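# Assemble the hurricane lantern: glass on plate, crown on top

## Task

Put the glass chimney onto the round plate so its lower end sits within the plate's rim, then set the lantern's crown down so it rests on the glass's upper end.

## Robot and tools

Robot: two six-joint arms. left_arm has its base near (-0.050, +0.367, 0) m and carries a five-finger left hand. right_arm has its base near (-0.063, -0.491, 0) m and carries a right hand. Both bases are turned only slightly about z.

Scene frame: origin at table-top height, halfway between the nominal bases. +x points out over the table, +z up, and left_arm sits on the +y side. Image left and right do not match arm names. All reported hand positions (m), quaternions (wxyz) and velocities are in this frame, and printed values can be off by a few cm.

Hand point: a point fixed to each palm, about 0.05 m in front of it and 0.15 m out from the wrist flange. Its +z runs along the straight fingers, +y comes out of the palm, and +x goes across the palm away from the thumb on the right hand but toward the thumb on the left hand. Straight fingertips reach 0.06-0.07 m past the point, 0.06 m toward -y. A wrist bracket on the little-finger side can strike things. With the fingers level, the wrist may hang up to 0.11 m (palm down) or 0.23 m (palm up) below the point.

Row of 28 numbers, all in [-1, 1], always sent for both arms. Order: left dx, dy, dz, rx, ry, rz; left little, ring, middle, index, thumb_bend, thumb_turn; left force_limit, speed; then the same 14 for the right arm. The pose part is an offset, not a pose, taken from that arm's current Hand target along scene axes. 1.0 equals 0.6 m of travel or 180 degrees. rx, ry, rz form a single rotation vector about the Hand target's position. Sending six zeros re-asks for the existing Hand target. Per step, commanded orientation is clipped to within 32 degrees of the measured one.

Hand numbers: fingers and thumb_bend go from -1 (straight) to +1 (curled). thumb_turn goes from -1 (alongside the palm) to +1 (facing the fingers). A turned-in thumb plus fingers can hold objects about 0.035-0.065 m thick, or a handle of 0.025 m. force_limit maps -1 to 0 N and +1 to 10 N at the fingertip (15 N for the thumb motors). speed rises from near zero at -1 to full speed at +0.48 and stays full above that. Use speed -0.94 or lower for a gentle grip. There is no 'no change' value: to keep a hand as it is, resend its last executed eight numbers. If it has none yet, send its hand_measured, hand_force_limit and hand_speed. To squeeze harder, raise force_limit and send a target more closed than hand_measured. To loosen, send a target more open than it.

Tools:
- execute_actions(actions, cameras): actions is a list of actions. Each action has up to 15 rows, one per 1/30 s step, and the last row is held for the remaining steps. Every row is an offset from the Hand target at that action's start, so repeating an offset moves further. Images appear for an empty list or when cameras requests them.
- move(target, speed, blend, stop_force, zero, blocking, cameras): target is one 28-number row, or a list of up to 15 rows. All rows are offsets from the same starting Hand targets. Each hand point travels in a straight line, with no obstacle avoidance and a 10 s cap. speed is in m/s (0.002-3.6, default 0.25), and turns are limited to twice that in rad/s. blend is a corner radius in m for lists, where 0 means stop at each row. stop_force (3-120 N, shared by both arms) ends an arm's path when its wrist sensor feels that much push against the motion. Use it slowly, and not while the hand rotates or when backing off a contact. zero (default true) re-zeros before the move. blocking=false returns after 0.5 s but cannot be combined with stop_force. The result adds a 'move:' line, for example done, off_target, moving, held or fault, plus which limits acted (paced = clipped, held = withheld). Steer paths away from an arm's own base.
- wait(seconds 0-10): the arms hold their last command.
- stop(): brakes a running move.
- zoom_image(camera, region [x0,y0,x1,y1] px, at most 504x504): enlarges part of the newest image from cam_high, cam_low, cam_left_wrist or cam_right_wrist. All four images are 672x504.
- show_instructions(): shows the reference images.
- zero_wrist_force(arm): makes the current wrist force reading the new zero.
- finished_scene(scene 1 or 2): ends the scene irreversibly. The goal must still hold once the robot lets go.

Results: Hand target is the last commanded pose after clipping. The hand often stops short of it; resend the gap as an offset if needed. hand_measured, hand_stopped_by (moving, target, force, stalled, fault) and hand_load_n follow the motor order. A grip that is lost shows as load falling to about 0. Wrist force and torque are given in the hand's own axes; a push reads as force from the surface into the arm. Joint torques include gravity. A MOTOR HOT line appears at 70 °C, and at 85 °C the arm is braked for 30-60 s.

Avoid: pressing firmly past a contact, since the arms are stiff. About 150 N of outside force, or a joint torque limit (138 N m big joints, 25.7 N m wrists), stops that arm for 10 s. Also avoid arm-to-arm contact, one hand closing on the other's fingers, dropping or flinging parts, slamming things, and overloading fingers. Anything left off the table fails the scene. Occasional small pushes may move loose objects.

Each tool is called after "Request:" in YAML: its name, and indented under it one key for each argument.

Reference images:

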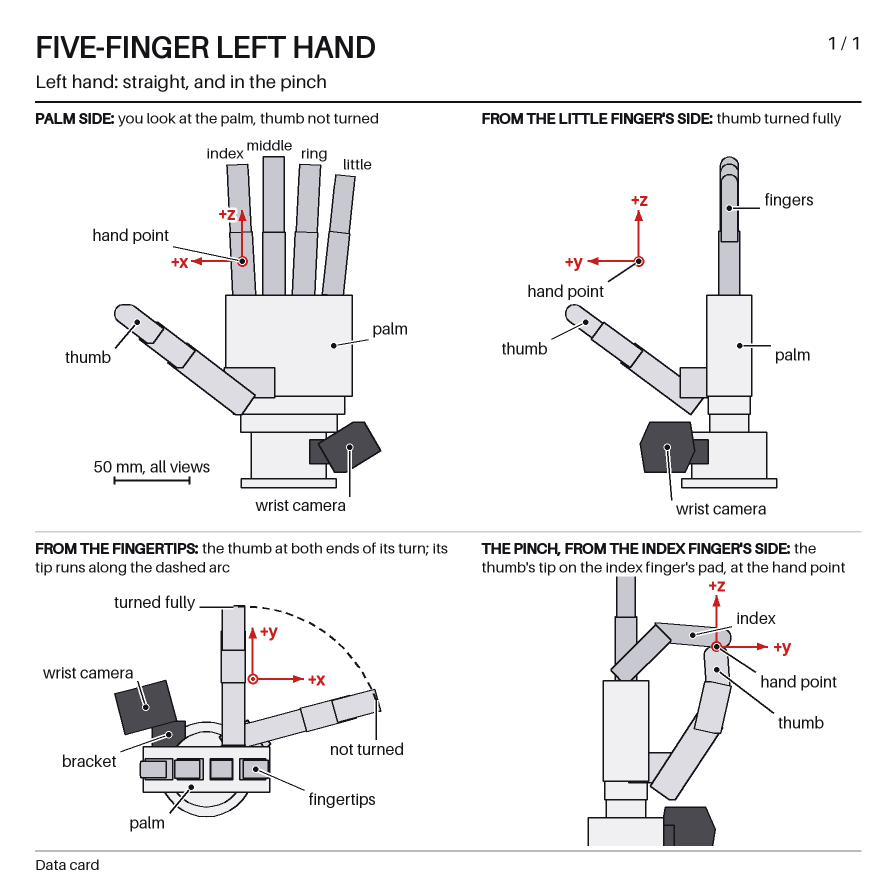

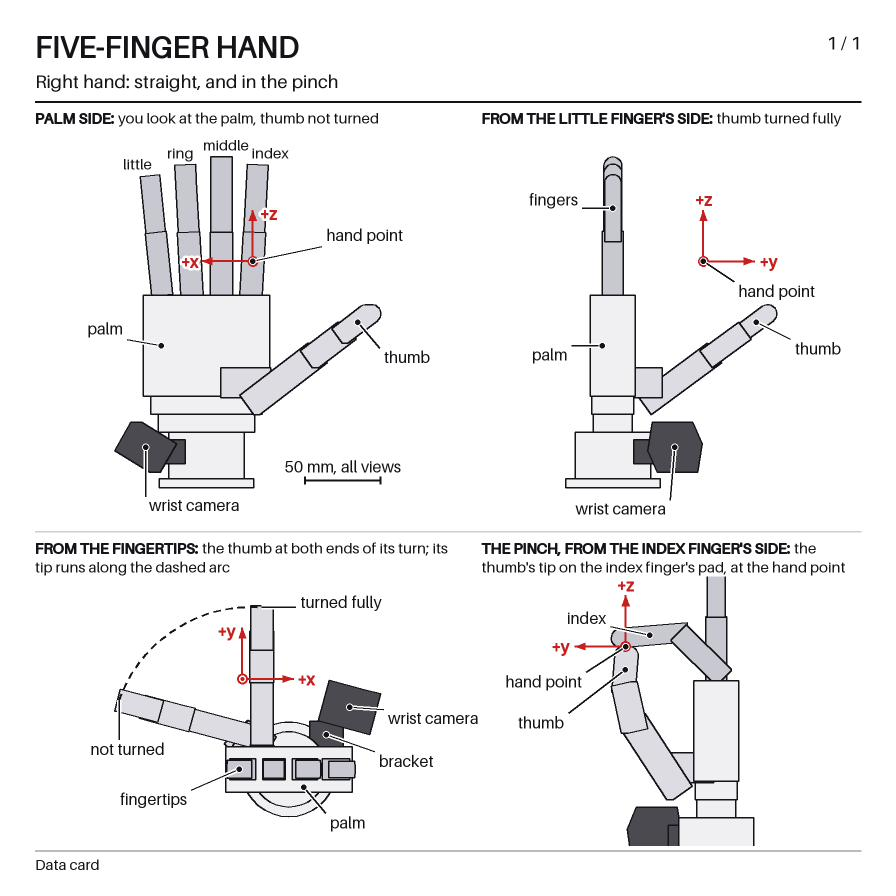

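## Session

Request:
execute_actions:
  actions: []

Request:
zoom_image:
  camera: "cam_high"
  region: [180, 60, 480, 285]

Scene clock: 0.00 s.
left_arm: end_effector_position=(+0.5070, -0.0742, +0.2564) hand_measured=(-1.000, -1.000, -1.000, -1.000, -1.000, -1.000) hand_load_n=(+0.0, +0.0, +0.0, +0.0, +0.0, +0.0) hand_stopped_by=(target, target, target, target, target, target) hand_force_limit=0.00 hand_speed=-0.80 end_effector_quat_wxyz=(+0.295, +0.463, +0.705, -0.449) | right_arm: end_effector_position=(+0.3409, -0.4356, +0.1099) hand_measured=(-1.000, -1.000, -1.000, -1.000, -1.000, -1.000) hand_load_n=(+0.0, +0.0, +0.0, +0.0, +0.0, +0.0) hand_stopped_by=(target, target, target, target, target, target) hand_force_limit=0.00 hand_speed=-0.80 end_effector_quat_wxyz=(-0.159, +0.078, +0.946, +0.273)
Joint positions: left_arm=[2.957 -2.21 -1.075 2.106 -0.475 -0.841] | right_arm=[-0.573 -0.989 1.786 1.348 1.265 -2.097]
Joint velocities: within noise
Joint torques (N m): no reading
Motor temperatures (°C): left_arm=[30 36 39 31 46 45] | right_arm=[37 28 36 32 38 42]
Wrist force (N): no reading
Wrist torque (N m): no reading
Wrist force, peak (N): no reading
Hand target: left_arm +0.5070, -0.0742, +0.2564; +0.295, +0.463, +0.705, -0.449 | right_arm +0.3409, -0.4356, +0.1099; -0.159, +0.078, +0.946, +0.273

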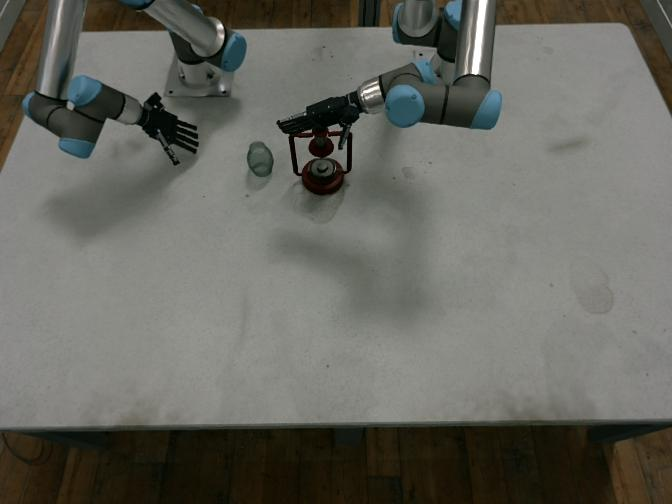

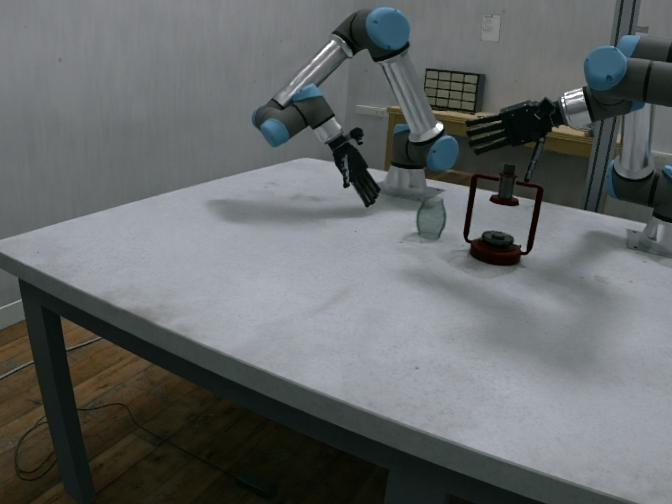

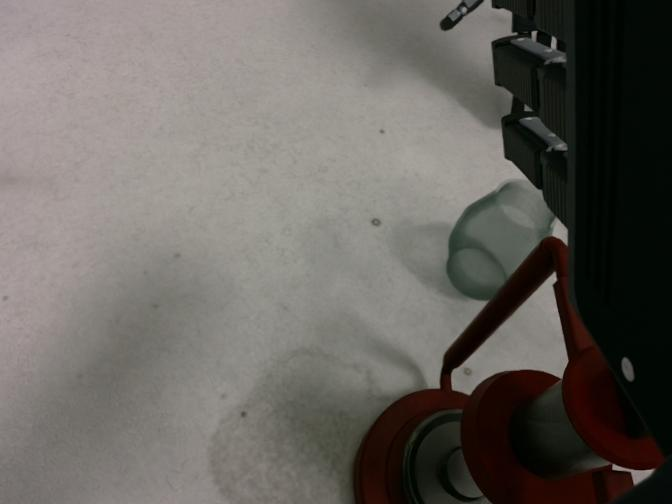

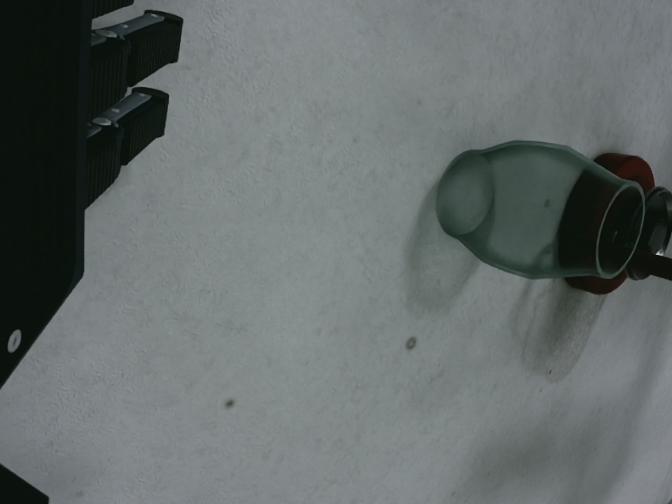

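Scaled by 1.680.

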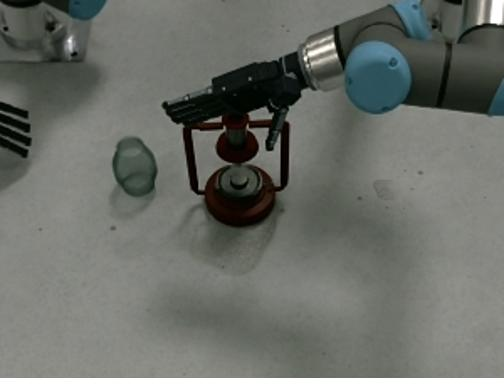

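Request:
move:
  target:
    - [-0.095,0.09,0.24,-0.194,0.096,0.253,-1,-1,-0.15,-0.15,-0.1,1,0.0,-0.2,-0.018,-0.024,0.2835,-0.187,0.186,-0.748,-1,-1,-0.8,-0.8,-0.85,1,0.0,-0.2]
    - [-0.378,0.02,0.139,-0.3916,0.1935,0.5098,-1,-1,-0.15,-0.15,-0.1,1,0.0,-0.2,0.182,0.026,0.2335,0.397,0.2194,-0.5455,-1,-1,-0.8,-0.8,-0.85,1,0.0,-0.2]
  speed: 0.45
  cameras: ["all"]

Scene clock: 20.27 s.
left_arm: end_effector_position=(+0.2802, -0.0622, +0.3398) hand_measured=(-1.000, -1.000, -0.150, -0.150, -0.100, +1.000) hand_load_n=(+0.0, +0.0, +0.0, +0.0, +0.0, +0.5) hand_stopped_by=(target, target, target, target, target, target) hand_force_limit=0.00 hand_speed=-0.20 end_effector_quat_wxyz=(+0.501, -0.499, +0.500, -0.500) | right_arm: end_effector_position=(+0.4501, -0.4200, +0.2501) hand_measured=(-1.000, -1.000, -0.800, -0.800, -0.850, +1.000) hand_load_n=(+0.0, +0.0, +0.0, +0.0, -0.5, +0.0) hand_stopped_by=(target, target, target, target, target, target) hand_force_limit=0.00 hand_speed=-0.20 end_effector_quat_wxyz=(-0.183, +0.683, +0.182, +0.684) end_effector_velocity=(+0.001, +0.000, +0.000) end_effector_angular_velocity=(+0.002, -0.001, +0.000)
Joint positions: left_arm=[2.112 -1.573 -1.795 3.371 -2.608 -3.137] | right_arm=[-0.506 -1.838 2.35 -0.515 0.517 1.575]
Joint velocities: left_arm=[within noise] | right_arm=[0 0.002 0 -0.007 0 0.005]
Joint torques (N m): left_arm=[-4.52 34.32 9 2.57 -2.45 -1.53] | right_arm=[-4.33 1.92 -14.47 -2.44 0.34 2.34]
Wrist force (N): left_arm=[0.4 1.0 -1.2] | right_arm=[0.8 -0.8 0.4]
Wrist torque (N m): left_arm=[0.13 -0.12 -0.07] | right_arm=[0.01 0.28 0.16]
Wrist force, peak (N): left_arm=[0.3 1.3 -1.9] | right_arm=[0.4 -1.8 -0.5]
Hand target: left_arm +0.2802, -0.0622, +0.3398; +0.501, -0.499, +0.500, -0.500 | right_arm +0.4501, -0.4200, +0.2500; -0.183, +0.683, +0.182, +0.684
Off the commanded pose: left_arm 0.000 m, 0 deg | right_arm 0.000 m, 0 deg.
move: done

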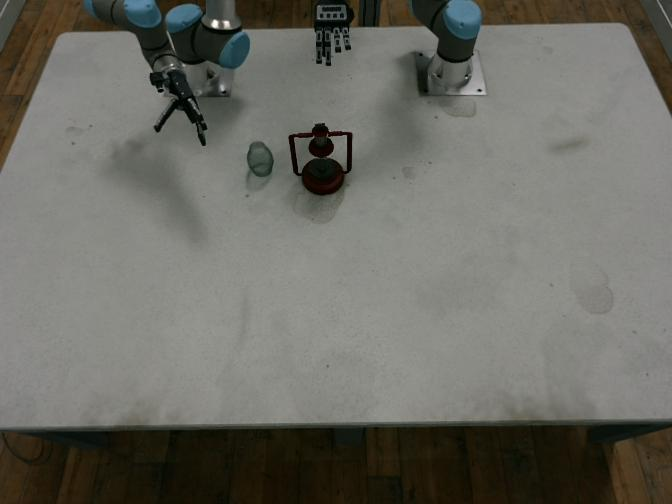

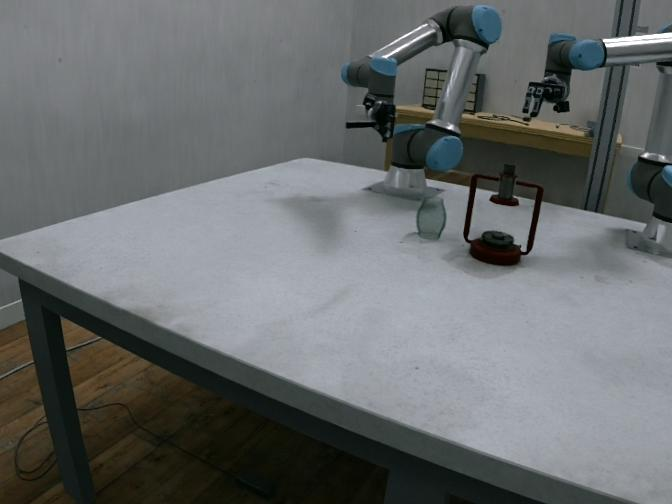

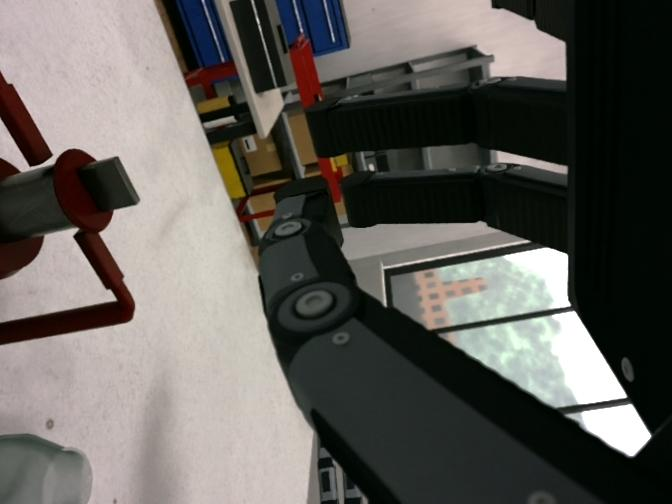

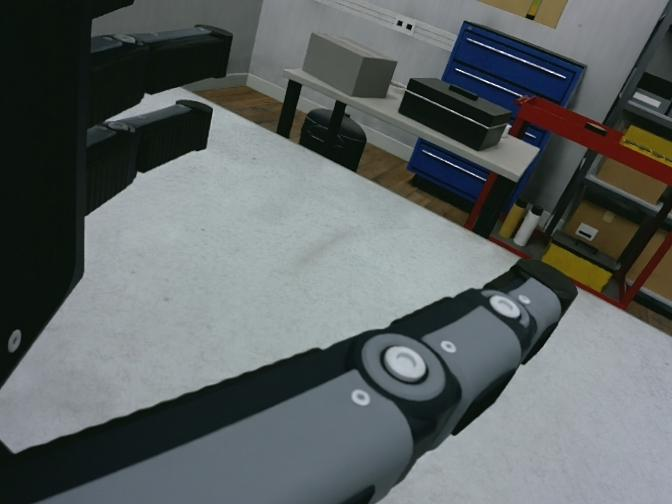

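Request:
move:
  target: [0,0,-0.083,0,0,0,-1,-1,-0.15,-0.15,-0.1,1,0.0,-0.2,-0.30,0.10,-0.1667,0,0,0.25,-1,-1,-0.8,-0.8,-0.85,1,0.0,-0.2]
  speed: 0.3
  cameras: ["all"]

Request:
zoom_image:
  camera: "cam_high"
  region: [280, 120, 350, 200]

Request:
zoom_image:
  camera: "cam_high"
  region: [230, 130, 290, 190]

Request:
zoom_image:
  camera: "cam_low"
  region: [450, 170, 530, 270]

Scene clock: 22.70 s.
left_arm: end_effector_position=(+0.2802, -0.0622, +0.2898) hand_measured=(-1.000, -1.000, -0.150, -0.150, -0.100, +1.000) hand_load_n=(+0.0, +0.0, +0.0, +0.0, +0.0, +0.0) hand_stopped_by=(target, target, target, target, target, target) hand_force_limit=0.00 hand_speed=-0.20 end_effector_quat_wxyz=(+0.501, -0.499, +0.500, -0.500) | right_arm: end_effector_position=(+0.2701, -0.3600, +0.1500) hand_measured=(-1.000, -1.000, -0.800, -0.800, -0.850, +1.000) hand_load_n=(+0.0, +0.0, +0.0, +0.0, +0.0, +0.0) hand_stopped_by=(target, target, target, target, target, target) hand_force_limit=0.00 hand_speed=-0.20 end_effector_quat_wxyz=(-0.431, +0.561, +0.429, +0.562)
Joint positions: left_arm=[2.112 -1.609 -1.892 3.503 -2.608 -3.137] | right_arm=[-1.019 -1.716 2.598 -0.88 -0.781 1.571]
Joint torques (N m): left_arm=[-5.99 35.93 30.36 -2.05 -2.31 1.54] | right_arm=[4.31 -0.89 -20.81 0.63 -1.19 -1.21]
Wrist force (N): left_arm=[0.4 0.9 -1.2] | right_arm=[0.6 -1.1 0.3]
Wrist torque (N m): left_arm=[0.12 -0.12 -0.03] | right_arm=[-0.02 0.31 0.20]
Wrist force, peak (N): left_arm=[0.4 1.2 -1.5] | right_arm=[1.3 -0.6 1.2]
Hand target: left_arm +0.2802, -0.0622, +0.2900; +0.501, -0.499, +0.500, -0.500 | right_arm +0.2701, -0.3600, +0.1500; -0.431, +0.561, +0.429, +0.561
Off the commanded pose: left_arm 0.000 m, 0 deg | right_arm 0.000 m, 0 deg.
move: done

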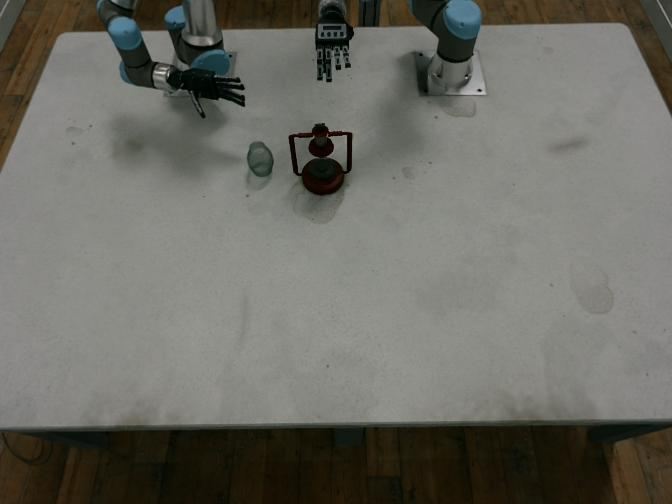

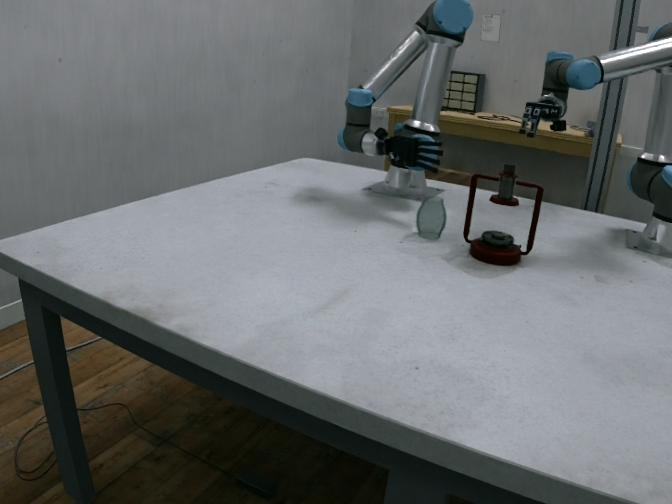

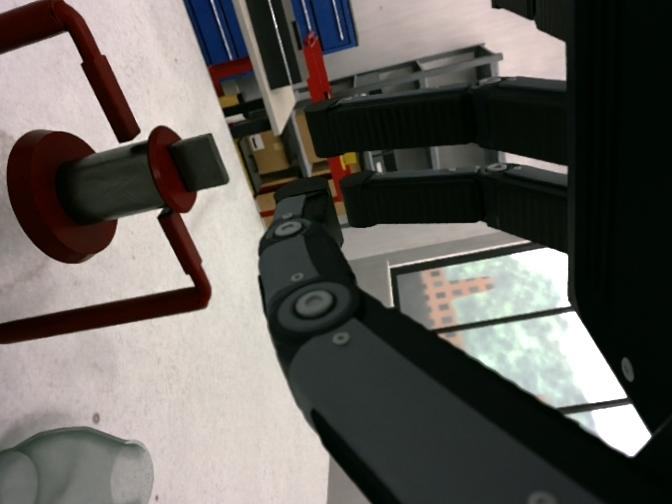

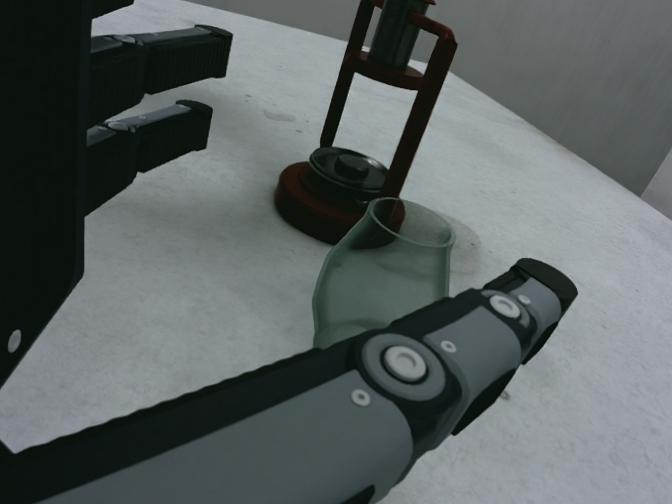

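Scaled by 6.300.

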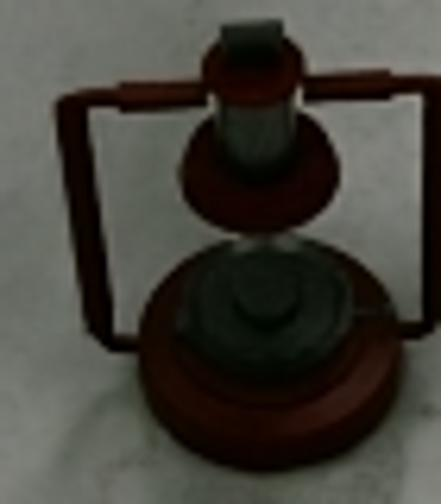

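Scaled by 8.400.

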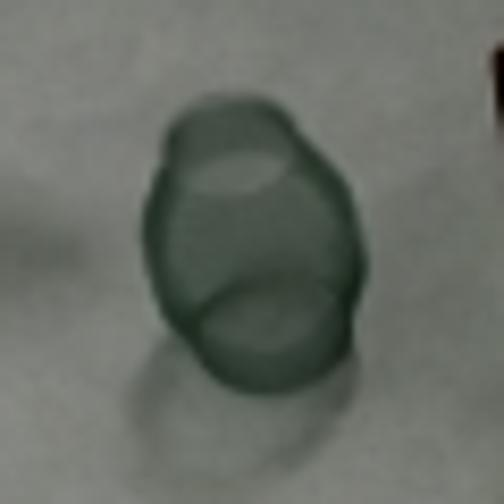

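Scaled by 5.040.

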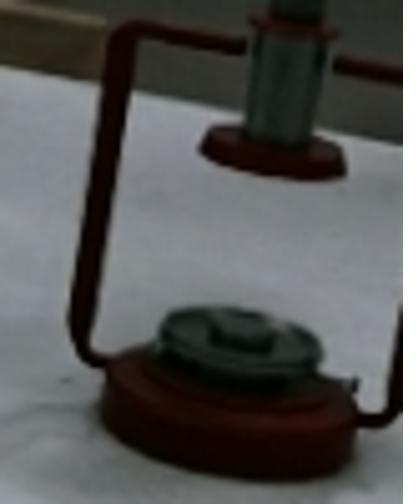

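Request:
move:
  target:
    - [0.1667,-0.02,0.04,0,0,0,-1,-1,-0.15,-0.15,-0.1,1,0.0,-0.2,0,0,0,0,0,0,-1,-1,-0.8,-0.8,-0.85,1,0.0,-0.2]
    - [0.19,-0.0218,0.0045,0,0,0,-1,-1,-0.15,-0.15,-0.1,1,0.0,-0.2,0,0,0,0,0,0,-1,-1,-0.8,-0.8,-0.85,1,0.0,-0.2]
  speed: 0.2
  blend: 0.01
  cameras: ["cam_left_wrist","cam_high"]

Scene clock: 26.43 s.
left_arm: end_effector_position=(+0.3941, -0.0752, +0.2926) hand_measured=(-1.000, -1.000, -0.150, -0.150, -0.100, +1.000) hand_load_n=(+0.0, +0.0, +0.0, -0.5, +0.0, -0.5) hand_stopped_by=(target, target, target, target, target, target) hand_force_limit=0.00 hand_speed=-0.20 end_effector_quat_wxyz=(+0.501, -0.499, +0.500, -0.500) | right_arm: end_effector_position=(+0.2701, -0.3600, +0.1500) hand_measured=(-1.000, -1.000, -0.800, -0.800, -0.850, +1.000) hand_load_n=(+0.0, +0.0, +0.0, +0.0, +0.0, +0.0) hand_stopped_by=(target, target, target, target, target, target) hand_force_limit=0.00 hand_speed=-0.20 end_effector_quat_wxyz=(-0.431, +0.561, +0.429, +0.561)
Joint positions: left_arm=[2.318 -1.723 -1.757 3.482 -2.402 -3.138] | right_arm=[-1.019 -1.716 2.598 -0.88 -0.781 1.571]
Joint torques (N m): left_arm=[-2.64 30.04 27.64 1.87 -1.32 1.42] | right_arm=[7.26 3.47 -21.95 -0.29 -1 0.49]
Wrist force (N): left_arm=[-0.1 1.0 -0.7] | right_arm=[0.8 -1.0 0.4]
Wrist torque (N m): left_arm=[0.11 -0.06 -0.04] | right_arm=[-0.01 0.28 0.22]
Wrist force, peak (N): left_arm=[0.0 1.5 -2.9] | right_arm=[0.9 -1.2 0.6]
Hand target: left_arm +0.3942, -0.0752, +0.2927; +0.501, -0.499, +0.500, -0.500 | right_arm +0.2701, -0.3600, +0.1500; -0.431, +0.561, +0.429, +0.561
Off the commanded pose: left_arm 0.000 m, 0 deg | right_arm 0.000 m, 0 deg.
move: done
Images, in order (width x height): cam_high 672x504, cam_left_wrist 672x504.

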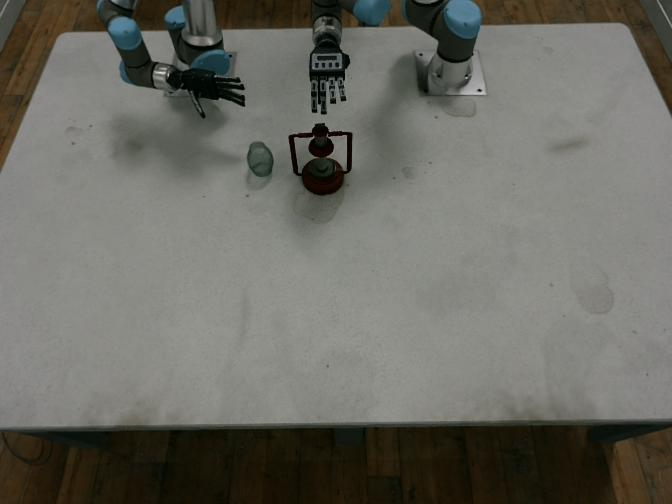

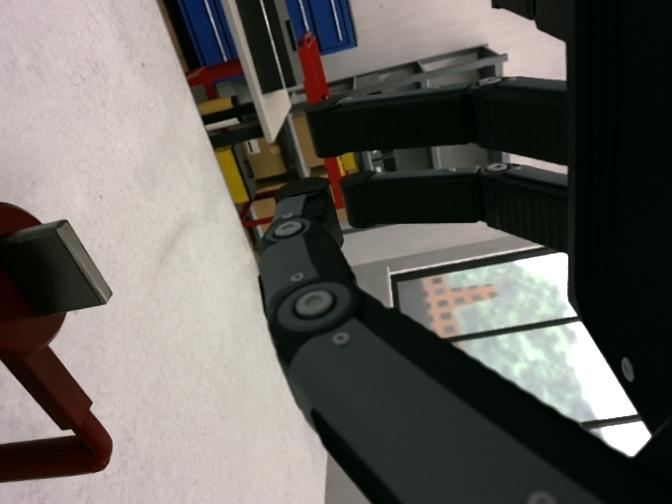

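Request:
move:
  target: [-0.0045,0.0012,-0.1295,0,0,0,-1,-1,-0.15,-0.15,-0.1,1,0.0,-0.2,0,0,0,0,0,0,-1,-1,-0.8,-0.8,-0.85,1,0.0,-0.2]
  speed: 0.05
  stop_force: 5
  cameras: ["cam_left_wrist","cam_high","cam_low"]

Request:
zoom_image:
  camera: "cam_high"
  region: [280, 90, 350, 170]

Scene clock: 30.23 s.
left_arm: end_effector_position=(+0.3915, -0.0745, +0.2150) hand_measured=(-1.000, -1.000, -0.150, -0.150, -0.100, +1.000) hand_load_n=(+0.0, +0.0, +0.0, +0.0, +0.0, +0.0) hand_stopped_by=(target, target, target, target, target, target) hand_force_limit=0.00 hand_speed=-0.20 end_effector_quat_wxyz=(+0.501, -0.499, +0.500, -0.500) | right_arm: end_effector_position=(+0.2701, -0.3600, +0.1500) hand_measured=(-1.000, -1.000, -0.800, -0.800, -0.850, +1.000) hand_load_n=(+0.0, +0.0, +0.0, +0.0, +0.0, +0.5) hand_stopped_by=(target, target, target, target, target, target) hand_force_limit=0.00 hand_speed=-0.20 end_effector_quat_wxyz=(-0.431, +0.561, +0.429, +0.561)
Joint positions: left_arm=[2.314 -1.799 -1.883 3.684 -2.406 -3.138] | right_arm=[-1.019 -1.716 2.598 -0.88 -0.781 1.571]
Joint torques (N m): left_arm=[-3.86 43.64 29.21 -1.42 -0.38 1.82] | right_arm=[6.84 3.45 -22.23 0.28 0.68 0.46]
Wrist force (N): left_arm=[0.1 1.1 -0.8] | right_arm=[0.5 -1.0 0.6]
Wrist torque (N m): left_arm=[0.15 -0.08 -0.04] | right_arm=[-0.02 0.32 0.20]
Wrist force, peak (N): left_arm=[0.0 2.0 -1.0] | right_arm=[0.9 -1.2 0.6]
Hand target: left_arm +0.3915, -0.0745, +0.2150; +0.501, -0.499, +0.500, -0.500 | right_arm +0.2701, -0.3600, +0.1500; -0.431, +0.561, +0.429, +0.561
Off the commanded pose: left_arm 0.000 m, 0 deg | right_arm 0.000 m, 0 deg.
move: done
Images, in order (width x height): cam_high 672x504, cam_low 672x504, cam_left_wrist 672x504.

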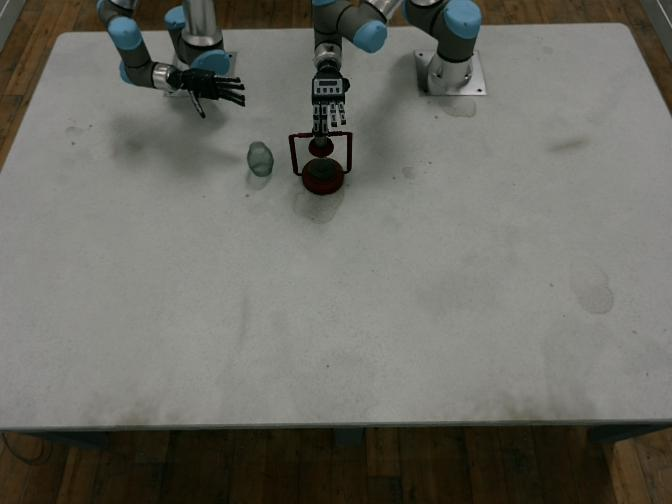

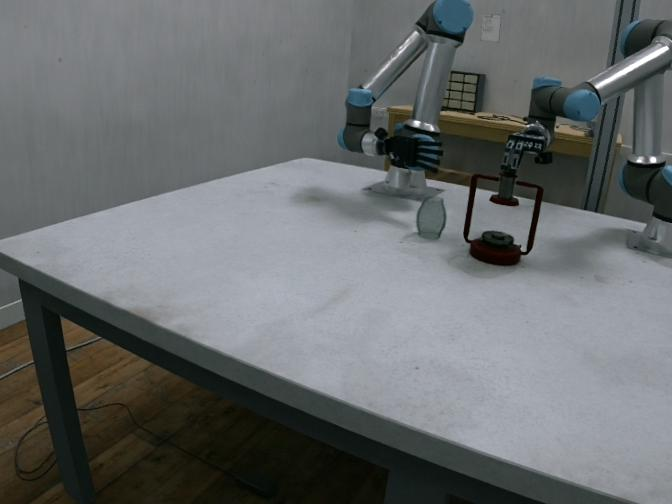

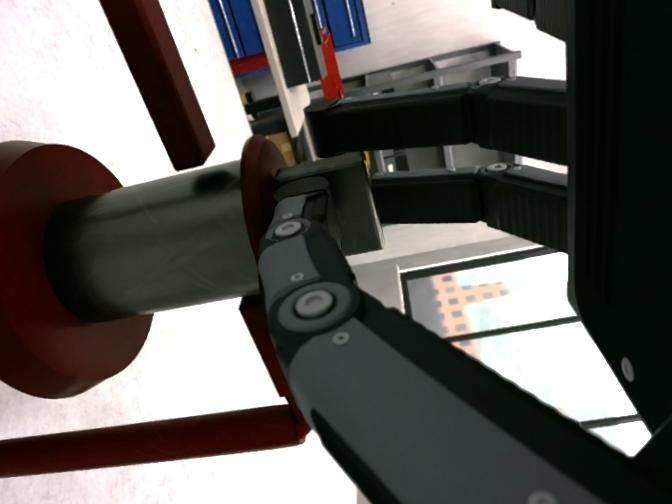

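Scaled by 6.300.

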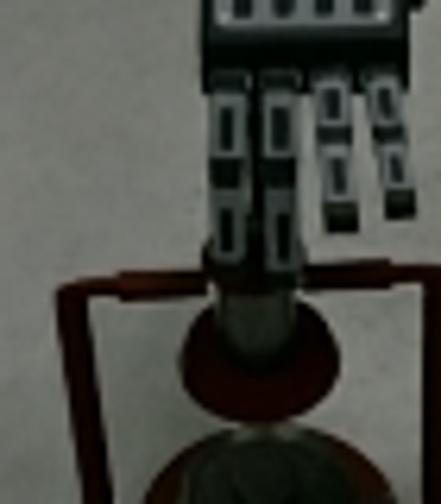

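Request:
move:
  target: [0.0047,0,0,0,0,0,-1,-1,-0.15,-0.15,-0.1,1,0.0,-0.2,0,0,0,0,0,0,-1,-1,-0.8,-0.8,-0.85,1,0.0,-0.2]
  speed: 0.03
  stop_force: 4

Request:
move:
  target: [0,0,0,0,0,0,-1,-1,0.7,0.7,-0.1,1,-0.6,-0.9,0,0,0,0,0,0,-1,-1,-0.8,-0.8,-0.85,1,0.0,-0.2]
  cameras: ["cam_left_wrist"]

Scene clock: 34.00 s.
left_arm: end_effector_position=(+0.3944, -0.0745, +0.2150) hand_measured=(-1.000, -1.000, -0.150, -0.150, -0.100, +1.000) hand_load_n=(+0.0, +0.0, +0.0, +0.0, +0.0, +0.0) hand_stopped_by=(target, target, target, target, target, target) hand_force_limit=0.00 hand_speed=-0.20 end_effector_quat_wxyz=(+0.501, -0.499, +0.500, -0.500) | right_arm: end_effector_position=(+0.2701, -0.3600, +0.1500) hand_measured=(-1.000, -1.000, -0.800, -0.800, -0.850, +1.000) hand_load_n=(+0.5, +0.5, +0.0, +0.0, +0.0, +0.5) hand_stopped_by=(target, target, target, target, target, target) hand_force_limit=0.00 hand_speed=-0.20 end_effector_quat_wxyz=(-0.431, +0.561, +0.429, +0.561)
Joint positions: left_arm=[2.319 -1.802 -1.88 3.684 -2.401 -3.138] | right_arm=[-1.019 -1.716 2.598 -0.88 -0.781 1.571]
Joint torques (N m): left_arm=[-7.13 22.77 17.56 -1.13 -1.98 0.84] | right_arm=[6.24 3.07 -22.47 0.75 1.18 0.39]
Wrist force (N): left_arm=[0.2 1.0 -1.2] | right_arm=[0.5 -0.8 0.6]
Wrist torque (N m): left_arm=[0.16 -0.10 -0.03] | right_arm=[0.00 0.32 0.21]
Wrist force, peak (N): left_arm=[0.4 1.4 -1.4] | right_arm=[0.8 -1.2 0.8]
Hand target: left_arm +0.3943, -0.0745, +0.2150; +0.501, -0.499, +0.500, -0.500 | right_arm +0.2701, -0.3600, +0.1500; -0.431, +0.561, +0.429, +0.561
Off the commanded pose: left_arm 0.000 m, 0 deg | right_arm 0.000 m, 0 deg.
move: done

Scene clock: 35.17 s.
left_arm: end_effector_position=(+0.3943, -0.0745, +0.2149) hand_measured=(-1.000, -1.000, +0.054, +0.100, -0.100, +1.000) hand_load_n=(+0.0, +0.0, +1.5, +4.5, +0.0, +0.0) hand_stopped_by=(target, target, force, force, target, target) hand_force_limit=-0.60 hand_speed=-0.90 end_effector_quat_wxyz=(+0.501, -0.499, +0.500, -0.500) | right_arm: end_effector_position=(+0.2701, -0.3600, +0.1500) hand_measured=(-1.000, -1.000, -0.800, -0.800, -0.850, +1.000) hand_load_n=(+0.0, +0.0, +0.0, +0.0, +0.0, +0.5) hand_stopped_by=(target, target, target, target, target, target) hand_force_limit=0.00 hand_speed=-0.20 end_effector_quat_wxyz=(-0.431, +0.561, +0.429, +0.561)
Joint positions: left_arm=[2.319 -1.802 -1.88 3.684 -2.401 -3.138] | right_arm=[-1.019 -1.716 2.598 -0.88 -0.781 1.571]
Joint torques (N m): left_arm=[-8.31 35.71 8.42 0.35 -1.99 -0.41] | right_arm=[5.56 3.46 -22.39 0.92 1.09 0.47]
Wrist force (N): left_arm=[2.1 -2.7 4.8] | right_arm=[0.6 -0.9 0.4]
Wrist torque (N m): left_arm=[0.04 -0.09 0.02] | right_arm=[0.00 0.32 0.20]
Wrist force, peak (N): left_arm=[1.8 -2.7 5.4] | right_arm=[1.0 -1.0 0.8]
Hand target: left_arm +0.3943, -0.0745, +0.2150; +0.501, -0.499, +0.500, -0.500 | right_arm +0.2701, -0.3600, +0.1500; -0.431, +0.561, +0.429, +0.561
Off the commanded pose: left_arm 0.000 m, 0 deg | right_arm 0.000 m, 0 deg.
move: done
Images, in order (width x height): cam_left_wrist 672x504.

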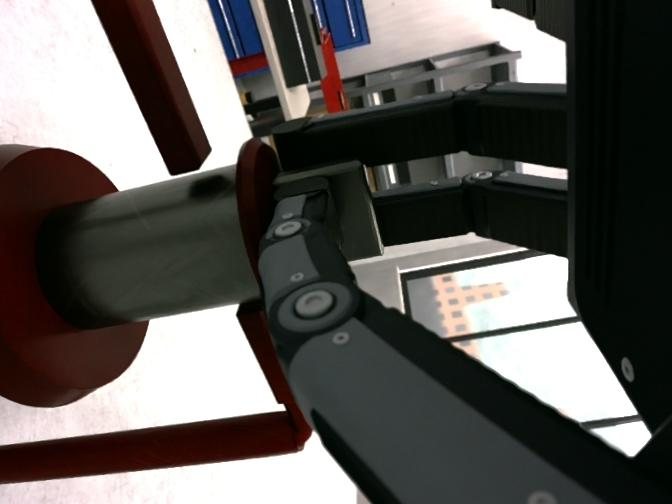

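Request:
move:
  target: [0,0,0,0,0,0,-1,-1,0.6,0.6,0.1,1,0.6,-0.94,0,0,0,0,0,0,-1,-1,-0.8,-0.8,-0.85,1,0.0,-0.2]

Request:
move:
  target: [0,0,0,0,0,0,-1,-1,0.55,0.55,0.12,1,0.7,-0.95,0,0,0,0,0,0,-1,-1,-0.8,-0.8,-0.85,1,0.0,-0.2]

Scene clock: 37.87 s.
left_arm: end_effector_position=(+0.3943, -0.0745, +0.2150) hand_measured=(-1.000, -1.000, +0.078, +0.108, +0.068, +1.000) hand_load_n=(+0.0, +0.0, +9.5, +9.0, +11.0, +1.5) hand_stopped_by=(target, target, force, force, force, target) hand_force_limit=0.60 hand_speed=-0.94 end_effector_quat_wxyz=(+0.501, -0.499, +0.500, -0.500) | right_arm: end_effector_position=(+0.2701, -0.3600, +0.1500) hand_measured=(-1.000, -1.000, -0.800, -0.800, -0.850, +1.000) hand_load_n=(+0.0, +0.5, +0.0, +0.0, +0.0, +0.5) hand_stopped_by=(target, target, target, target, target, target) hand_force_limit=0.00 hand_speed=-0.20 end_effector_quat_wxyz=(-0.431, +0.561, +0.429, +0.561)
Joint positions: left_arm=[2.319 -1.802 -1.88 3.684 -2.401 -3.138] | right_arm=[-1.019 -1.716 2.598 -0.88 -0.781 1.571]
Joint torques (N m): left_arm=[-7.88 37.11 5.83 -3 -2.05 -1.57] | right_arm=[5.59 3.65 -22.1 1.23 1.27 0.53]
Wrist force (N): left_arm=[1.5 -3.8 1.7] | right_arm=[0.7 -1.2 0.6]
Wrist torque (N m): left_arm=[0.24 -0.23 0.12] | right_arm=[-0.05 0.29 0.21]
Wrist force, peak (N): left_arm=[1.4 -5.8 13.8] | right_arm=[0.8 -1.2 0.8]
Hand target: left_arm +0.3943, -0.0745, +0.2150; +0.501, -0.499, +0.500, -0.500 | right_arm +0.2701, -0.3600, +0.1500; -0.431, +0.561, +0.429, +0.561
Off the commanded pose: left_arm 0.000 m, 0 deg | right_arm 0.000 m, 0 deg.
move: done

Scene clock: 38.37 s.
left_arm: end_effector_position=(+0.3943, -0.0745, +0.2150) hand_measured=(-1.000, -1.000, +0.078, +0.108, +0.072, +1.000) hand_load_n=(+0.0, +0.0, +9.5, +9.0, +12.0, +1.5) hand_stopped_by=(target, target, force, force, force, target) hand_force_limit=0.70 hand_speed=-0.95 end_effector_quat_wxyz=(+0.501, -0.499, +0.500, -0.500) | right_arm: end_effector_position=(+0.2701, -0.3600, +0.1500) hand_measured=(-1.000, -1.000, -0.800, -0.800, -0.850, +1.000) hand_load_n=(+0.0, +0.0, +0.0, +0.0, +0.0, +0.0) hand_stopped_by=(target, target, target, target, target, target) hand_force_limit=0.00 hand_speed=-0.20 end_effector_quat_wxyz=(-0.431, +0.561, +0.429, +0.561)
Joint positions: left_arm=[2.319 -1.802 -1.88 3.684 -2.401 -3.138] | right_arm=[-1.019 -1.716 2.598 -0.88 -0.781 1.571]
Joint torques (N m): left_arm=[-7.38 36.81 5.55 -2.96 -1.92 -1.53] | right_arm=[5.67 3.49 -21.92 1.33 1.21 0.42]
Wrist force (N): left_arm=[1.5 -3.8 1.7] | right_arm=[0.6 -0.8 0.7]
Wrist torque (N m): left_arm=[0.22 -0.23 0.12] | right_arm=[0.00 0.30 0.21]
Wrist force, peak (N): left_arm=[1.9 -4.0 1.8] | right_arm=[0.9 -1.1 0.4]
Hand target: left_arm +0.3943, -0.0745, +0.2150; +0.501, -0.499, +0.500, -0.500 | right_arm +0.2701, -0.3600, +0.1500; -0.431, +0.561, +0.429, +0.561
Off the commanded pose: left_arm 0.000 m, 0 deg | right_arm 0.000 m, 0 deg.
move: done

Request:
move:
  target: [0,0,0.0463,0,0,0,-1,-1,0.55,0.55,0.12,1,0.7,-0.95,0.119,0.0633,-0.1717,0,0,0,-1,-1,-0.8,-0.8,-0.85,1,0.0,-0.2]
  speed: 0.08
  cameras: ["all"]

Request:
zoom_image:
  camera: "cam_high"
  region: [280, 120, 350, 200]

Request:
zoom_image:
  camera: "cam_high"
  region: [230, 120, 300, 200]

Scene clock: 42.20 s.
left_arm: end_effector_position=(+0.3943, -0.0745, +0.2430) hand_measured=(-1.000, -1.000, +0.078, +0.110, +0.074, +1.000) hand_load_n=(-0.5, +0.0, +0.0, +0.0, +0.0, +0.0) hand_stopped_by=(target, target, force, force, force, target) hand_force_limit=0.70 hand_speed=-0.95 end_effector_quat_wxyz=(+0.501, -0.499, +0.500, -0.500) | right_arm: end_effector_position=(+0.3415, -0.3221, +0.0470) hand_measured=(-1.000, -1.000, -0.800, -0.800, -0.850, +1.000) hand_load_n=(-0.5, +0.0, +0.0, +0.0, +0.0, +0.5) hand_stopped_by=(target, target, target, target, target, target) hand_force_limit=0.00 hand_speed=-0.20 end_effector_quat_wxyz=(-0.431, +0.561, +0.429, +0.561)
Joint positions: left_arm=[2.319 -1.769 -1.84 3.611 -2.401 -3.138] | right_arm=[-0.659 -1.192 2.513 -1.318 -0.421 1.569]
Joint torques (N m): left_arm=[-7.03 15.92 8.37 3.77 -1.52 0.3] | right_arm=[3.49 -13.68 7.92 0.8 0.22 -1.54]
Wrist force (N): left_arm=[0.1 1.4 -0.9] | right_arm=[1.1 -0.9 0.9]
Wrist torque (N m): left_arm=[0.19 -0.09 -0.10] | right_arm=[-0.04 0.21 0.22]
Wrist force, peak (N): left_arm=[1.5 17.0 0.6] | right_arm=[0.8 -1.5 0.5]
Hand target: left_arm +0.3943, -0.0745, +0.2428; +0.501, -0.499, +0.500, -0.500 | right_arm +0.3415, -0.3220, +0.0470; -0.431, +0.561, +0.429, +0.561
Off the commanded pose: left_arm 0.000 m, 0 deg | right_arm 0.000 m, 0 deg.
move: done

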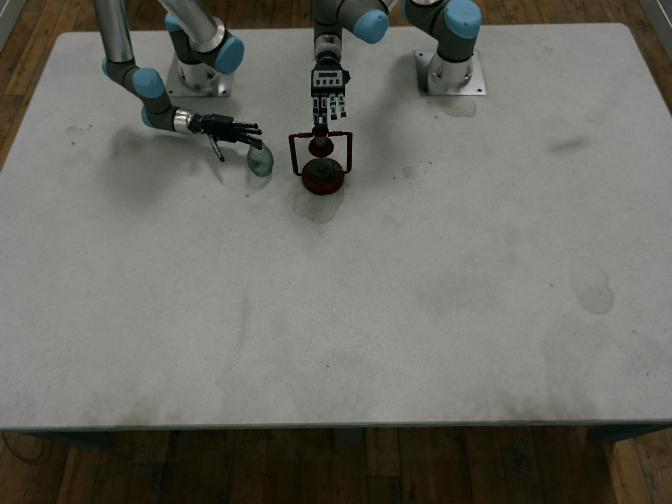

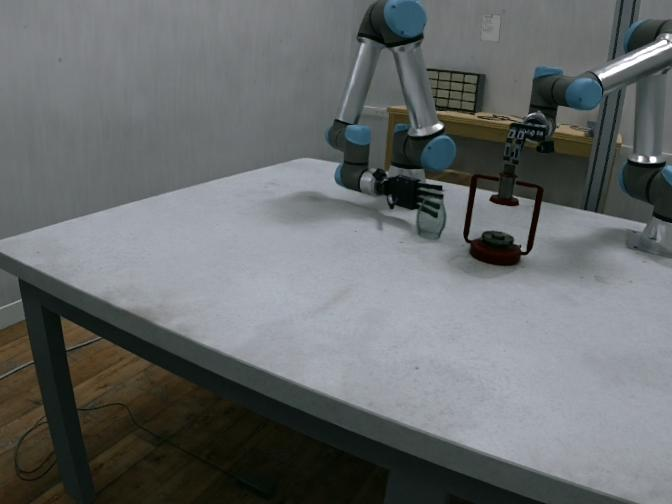

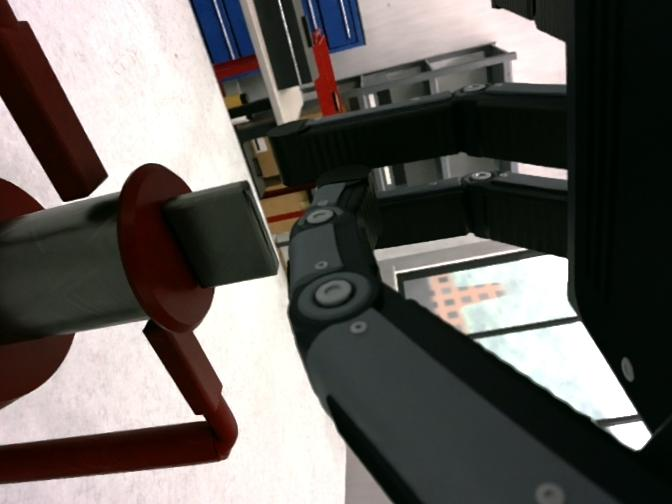

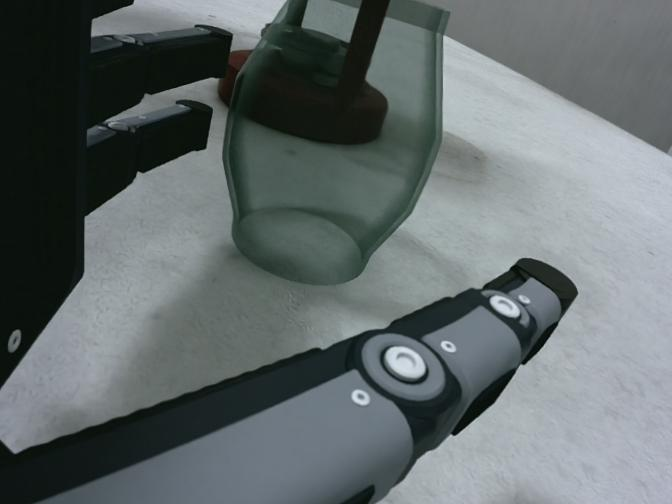

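Scaled by 6.300.

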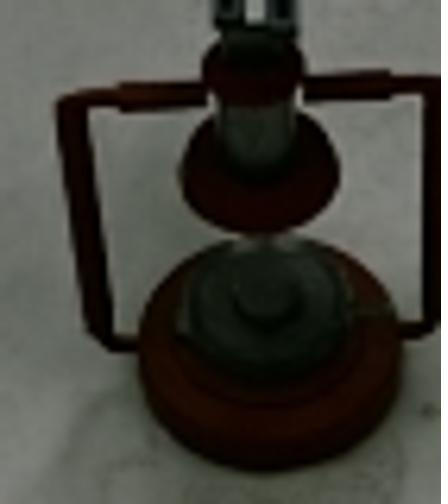

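Scaled by 6.300.

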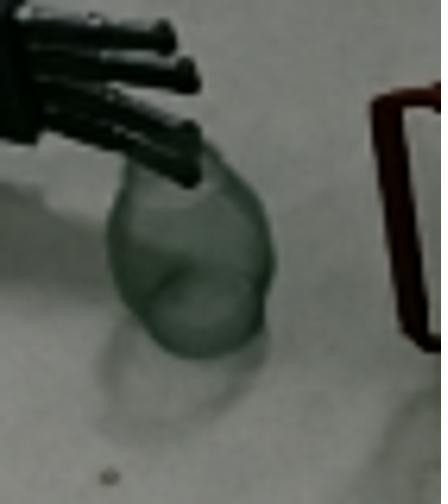

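Request:
move:
  target: [0,0,0,0,0,0,-1,-1,-0.15,-0.15,-0.1,1,0.0,-0.2,0.0285,0.0942,0,0,0,0,-1,-1,-0.8,-0.8,-0.85,1,0.0,-0.2]
  speed: 0.04
  stop_force: 4
  cameras: ["cam_high","cam_low","cam_right_wrist","cam_left_wrist"]

Request:
zoom_image:
  camera: "cam_high"
  region: [230, 120, 300, 200]

Scene clock: 47.57 s.
left_arm: end_effector_position=(+0.3943, -0.0745, +0.2427) hand_measured=(-1.000, -1.000, -0.150, -0.150, -0.100, +1.000) hand_load_n=(+0.0, +0.0, +0.0, +0.0, +0.0, +0.0) hand_stopped_by=(target, target, target, target, target, target) hand_force_limit=0.00 hand_speed=-0.20 end_effector_quat_wxyz=(+0.501, -0.499, +0.500, -0.500) | right_arm: end_effector_position=(+0.3586, -0.2655, +0.0470) hand_measured=(-1.000, -1.000, -0.800, -0.800, -0.850, +1.000) hand_load_n=(+0.0, +0.0, +0.0, +0.0, +0.0, +0.0) hand_stopped_by=(target, target, target, target, target, target) hand_force_limit=0.00 hand_speed=-0.20 end_effector_quat_wxyz=(-0.431, +0.561, +0.429, +0.561)
Joint positions: left_arm=[2.319 -1.769 -1.84 3.611 -2.401 -3.138] | right_arm=[-0.44 -1.178 2.479 -1.293 -0.202 1.565]
Joint torques (N m): left_arm=[-0.86 17.44 13.95 -0.38 -1.27 -1.22] | right_arm=[4.88 -26.24 6.98 -0.76 1.47 0.14]
Wrist force (N): left_arm=[0.3 0.9 -1.0] | right_arm=[0.6 -1.0 0.3]
Wrist torque (N m): left_arm=[0.12 -0.11 -0.07] | right_arm=[0.00 0.34 0.21]
Wrist force, peak (N): left_arm=[-0.2 1.3 -1.2] | right_arm=[1.1 -1.1 0.7]
Hand target: left_arm +0.3943, -0.0745, +0.2428; +0.501, -0.499, +0.500, -0.500 | right_arm +0.3586, -0.2655, +0.0470; -0.431, +0.561, +0.429, +0.561
Off the commanded pose: left_arm 0.000 m, 0 deg | right_arm 0.000 m, 0 deg.
move: done

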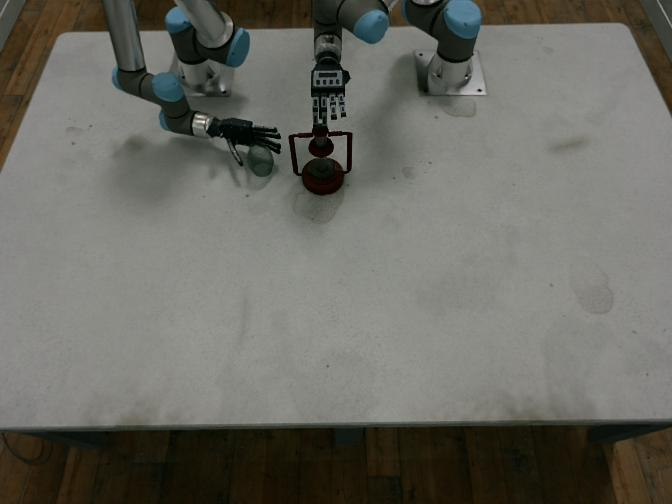

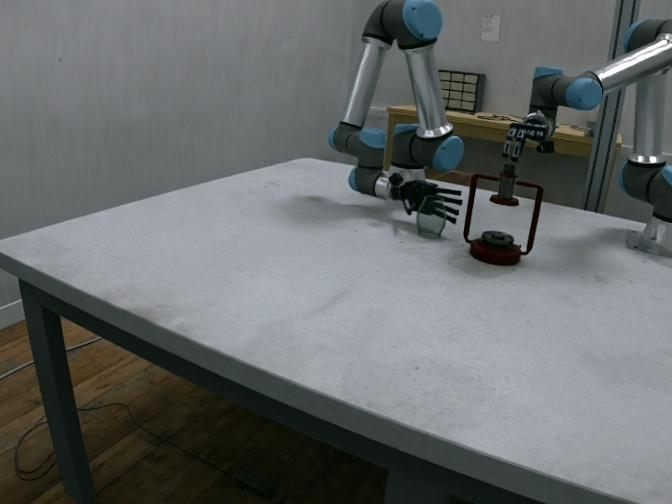

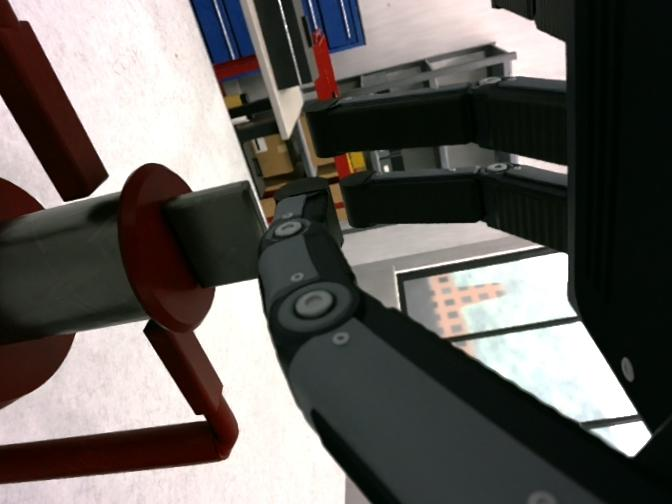

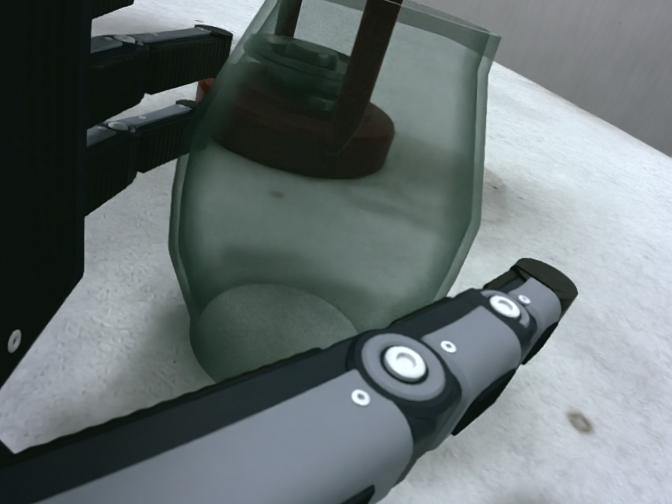

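Scaled by 6.300.

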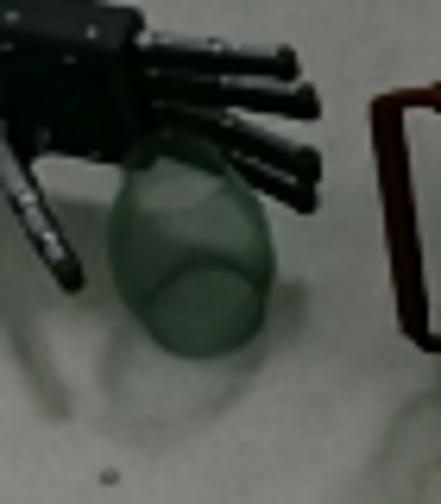

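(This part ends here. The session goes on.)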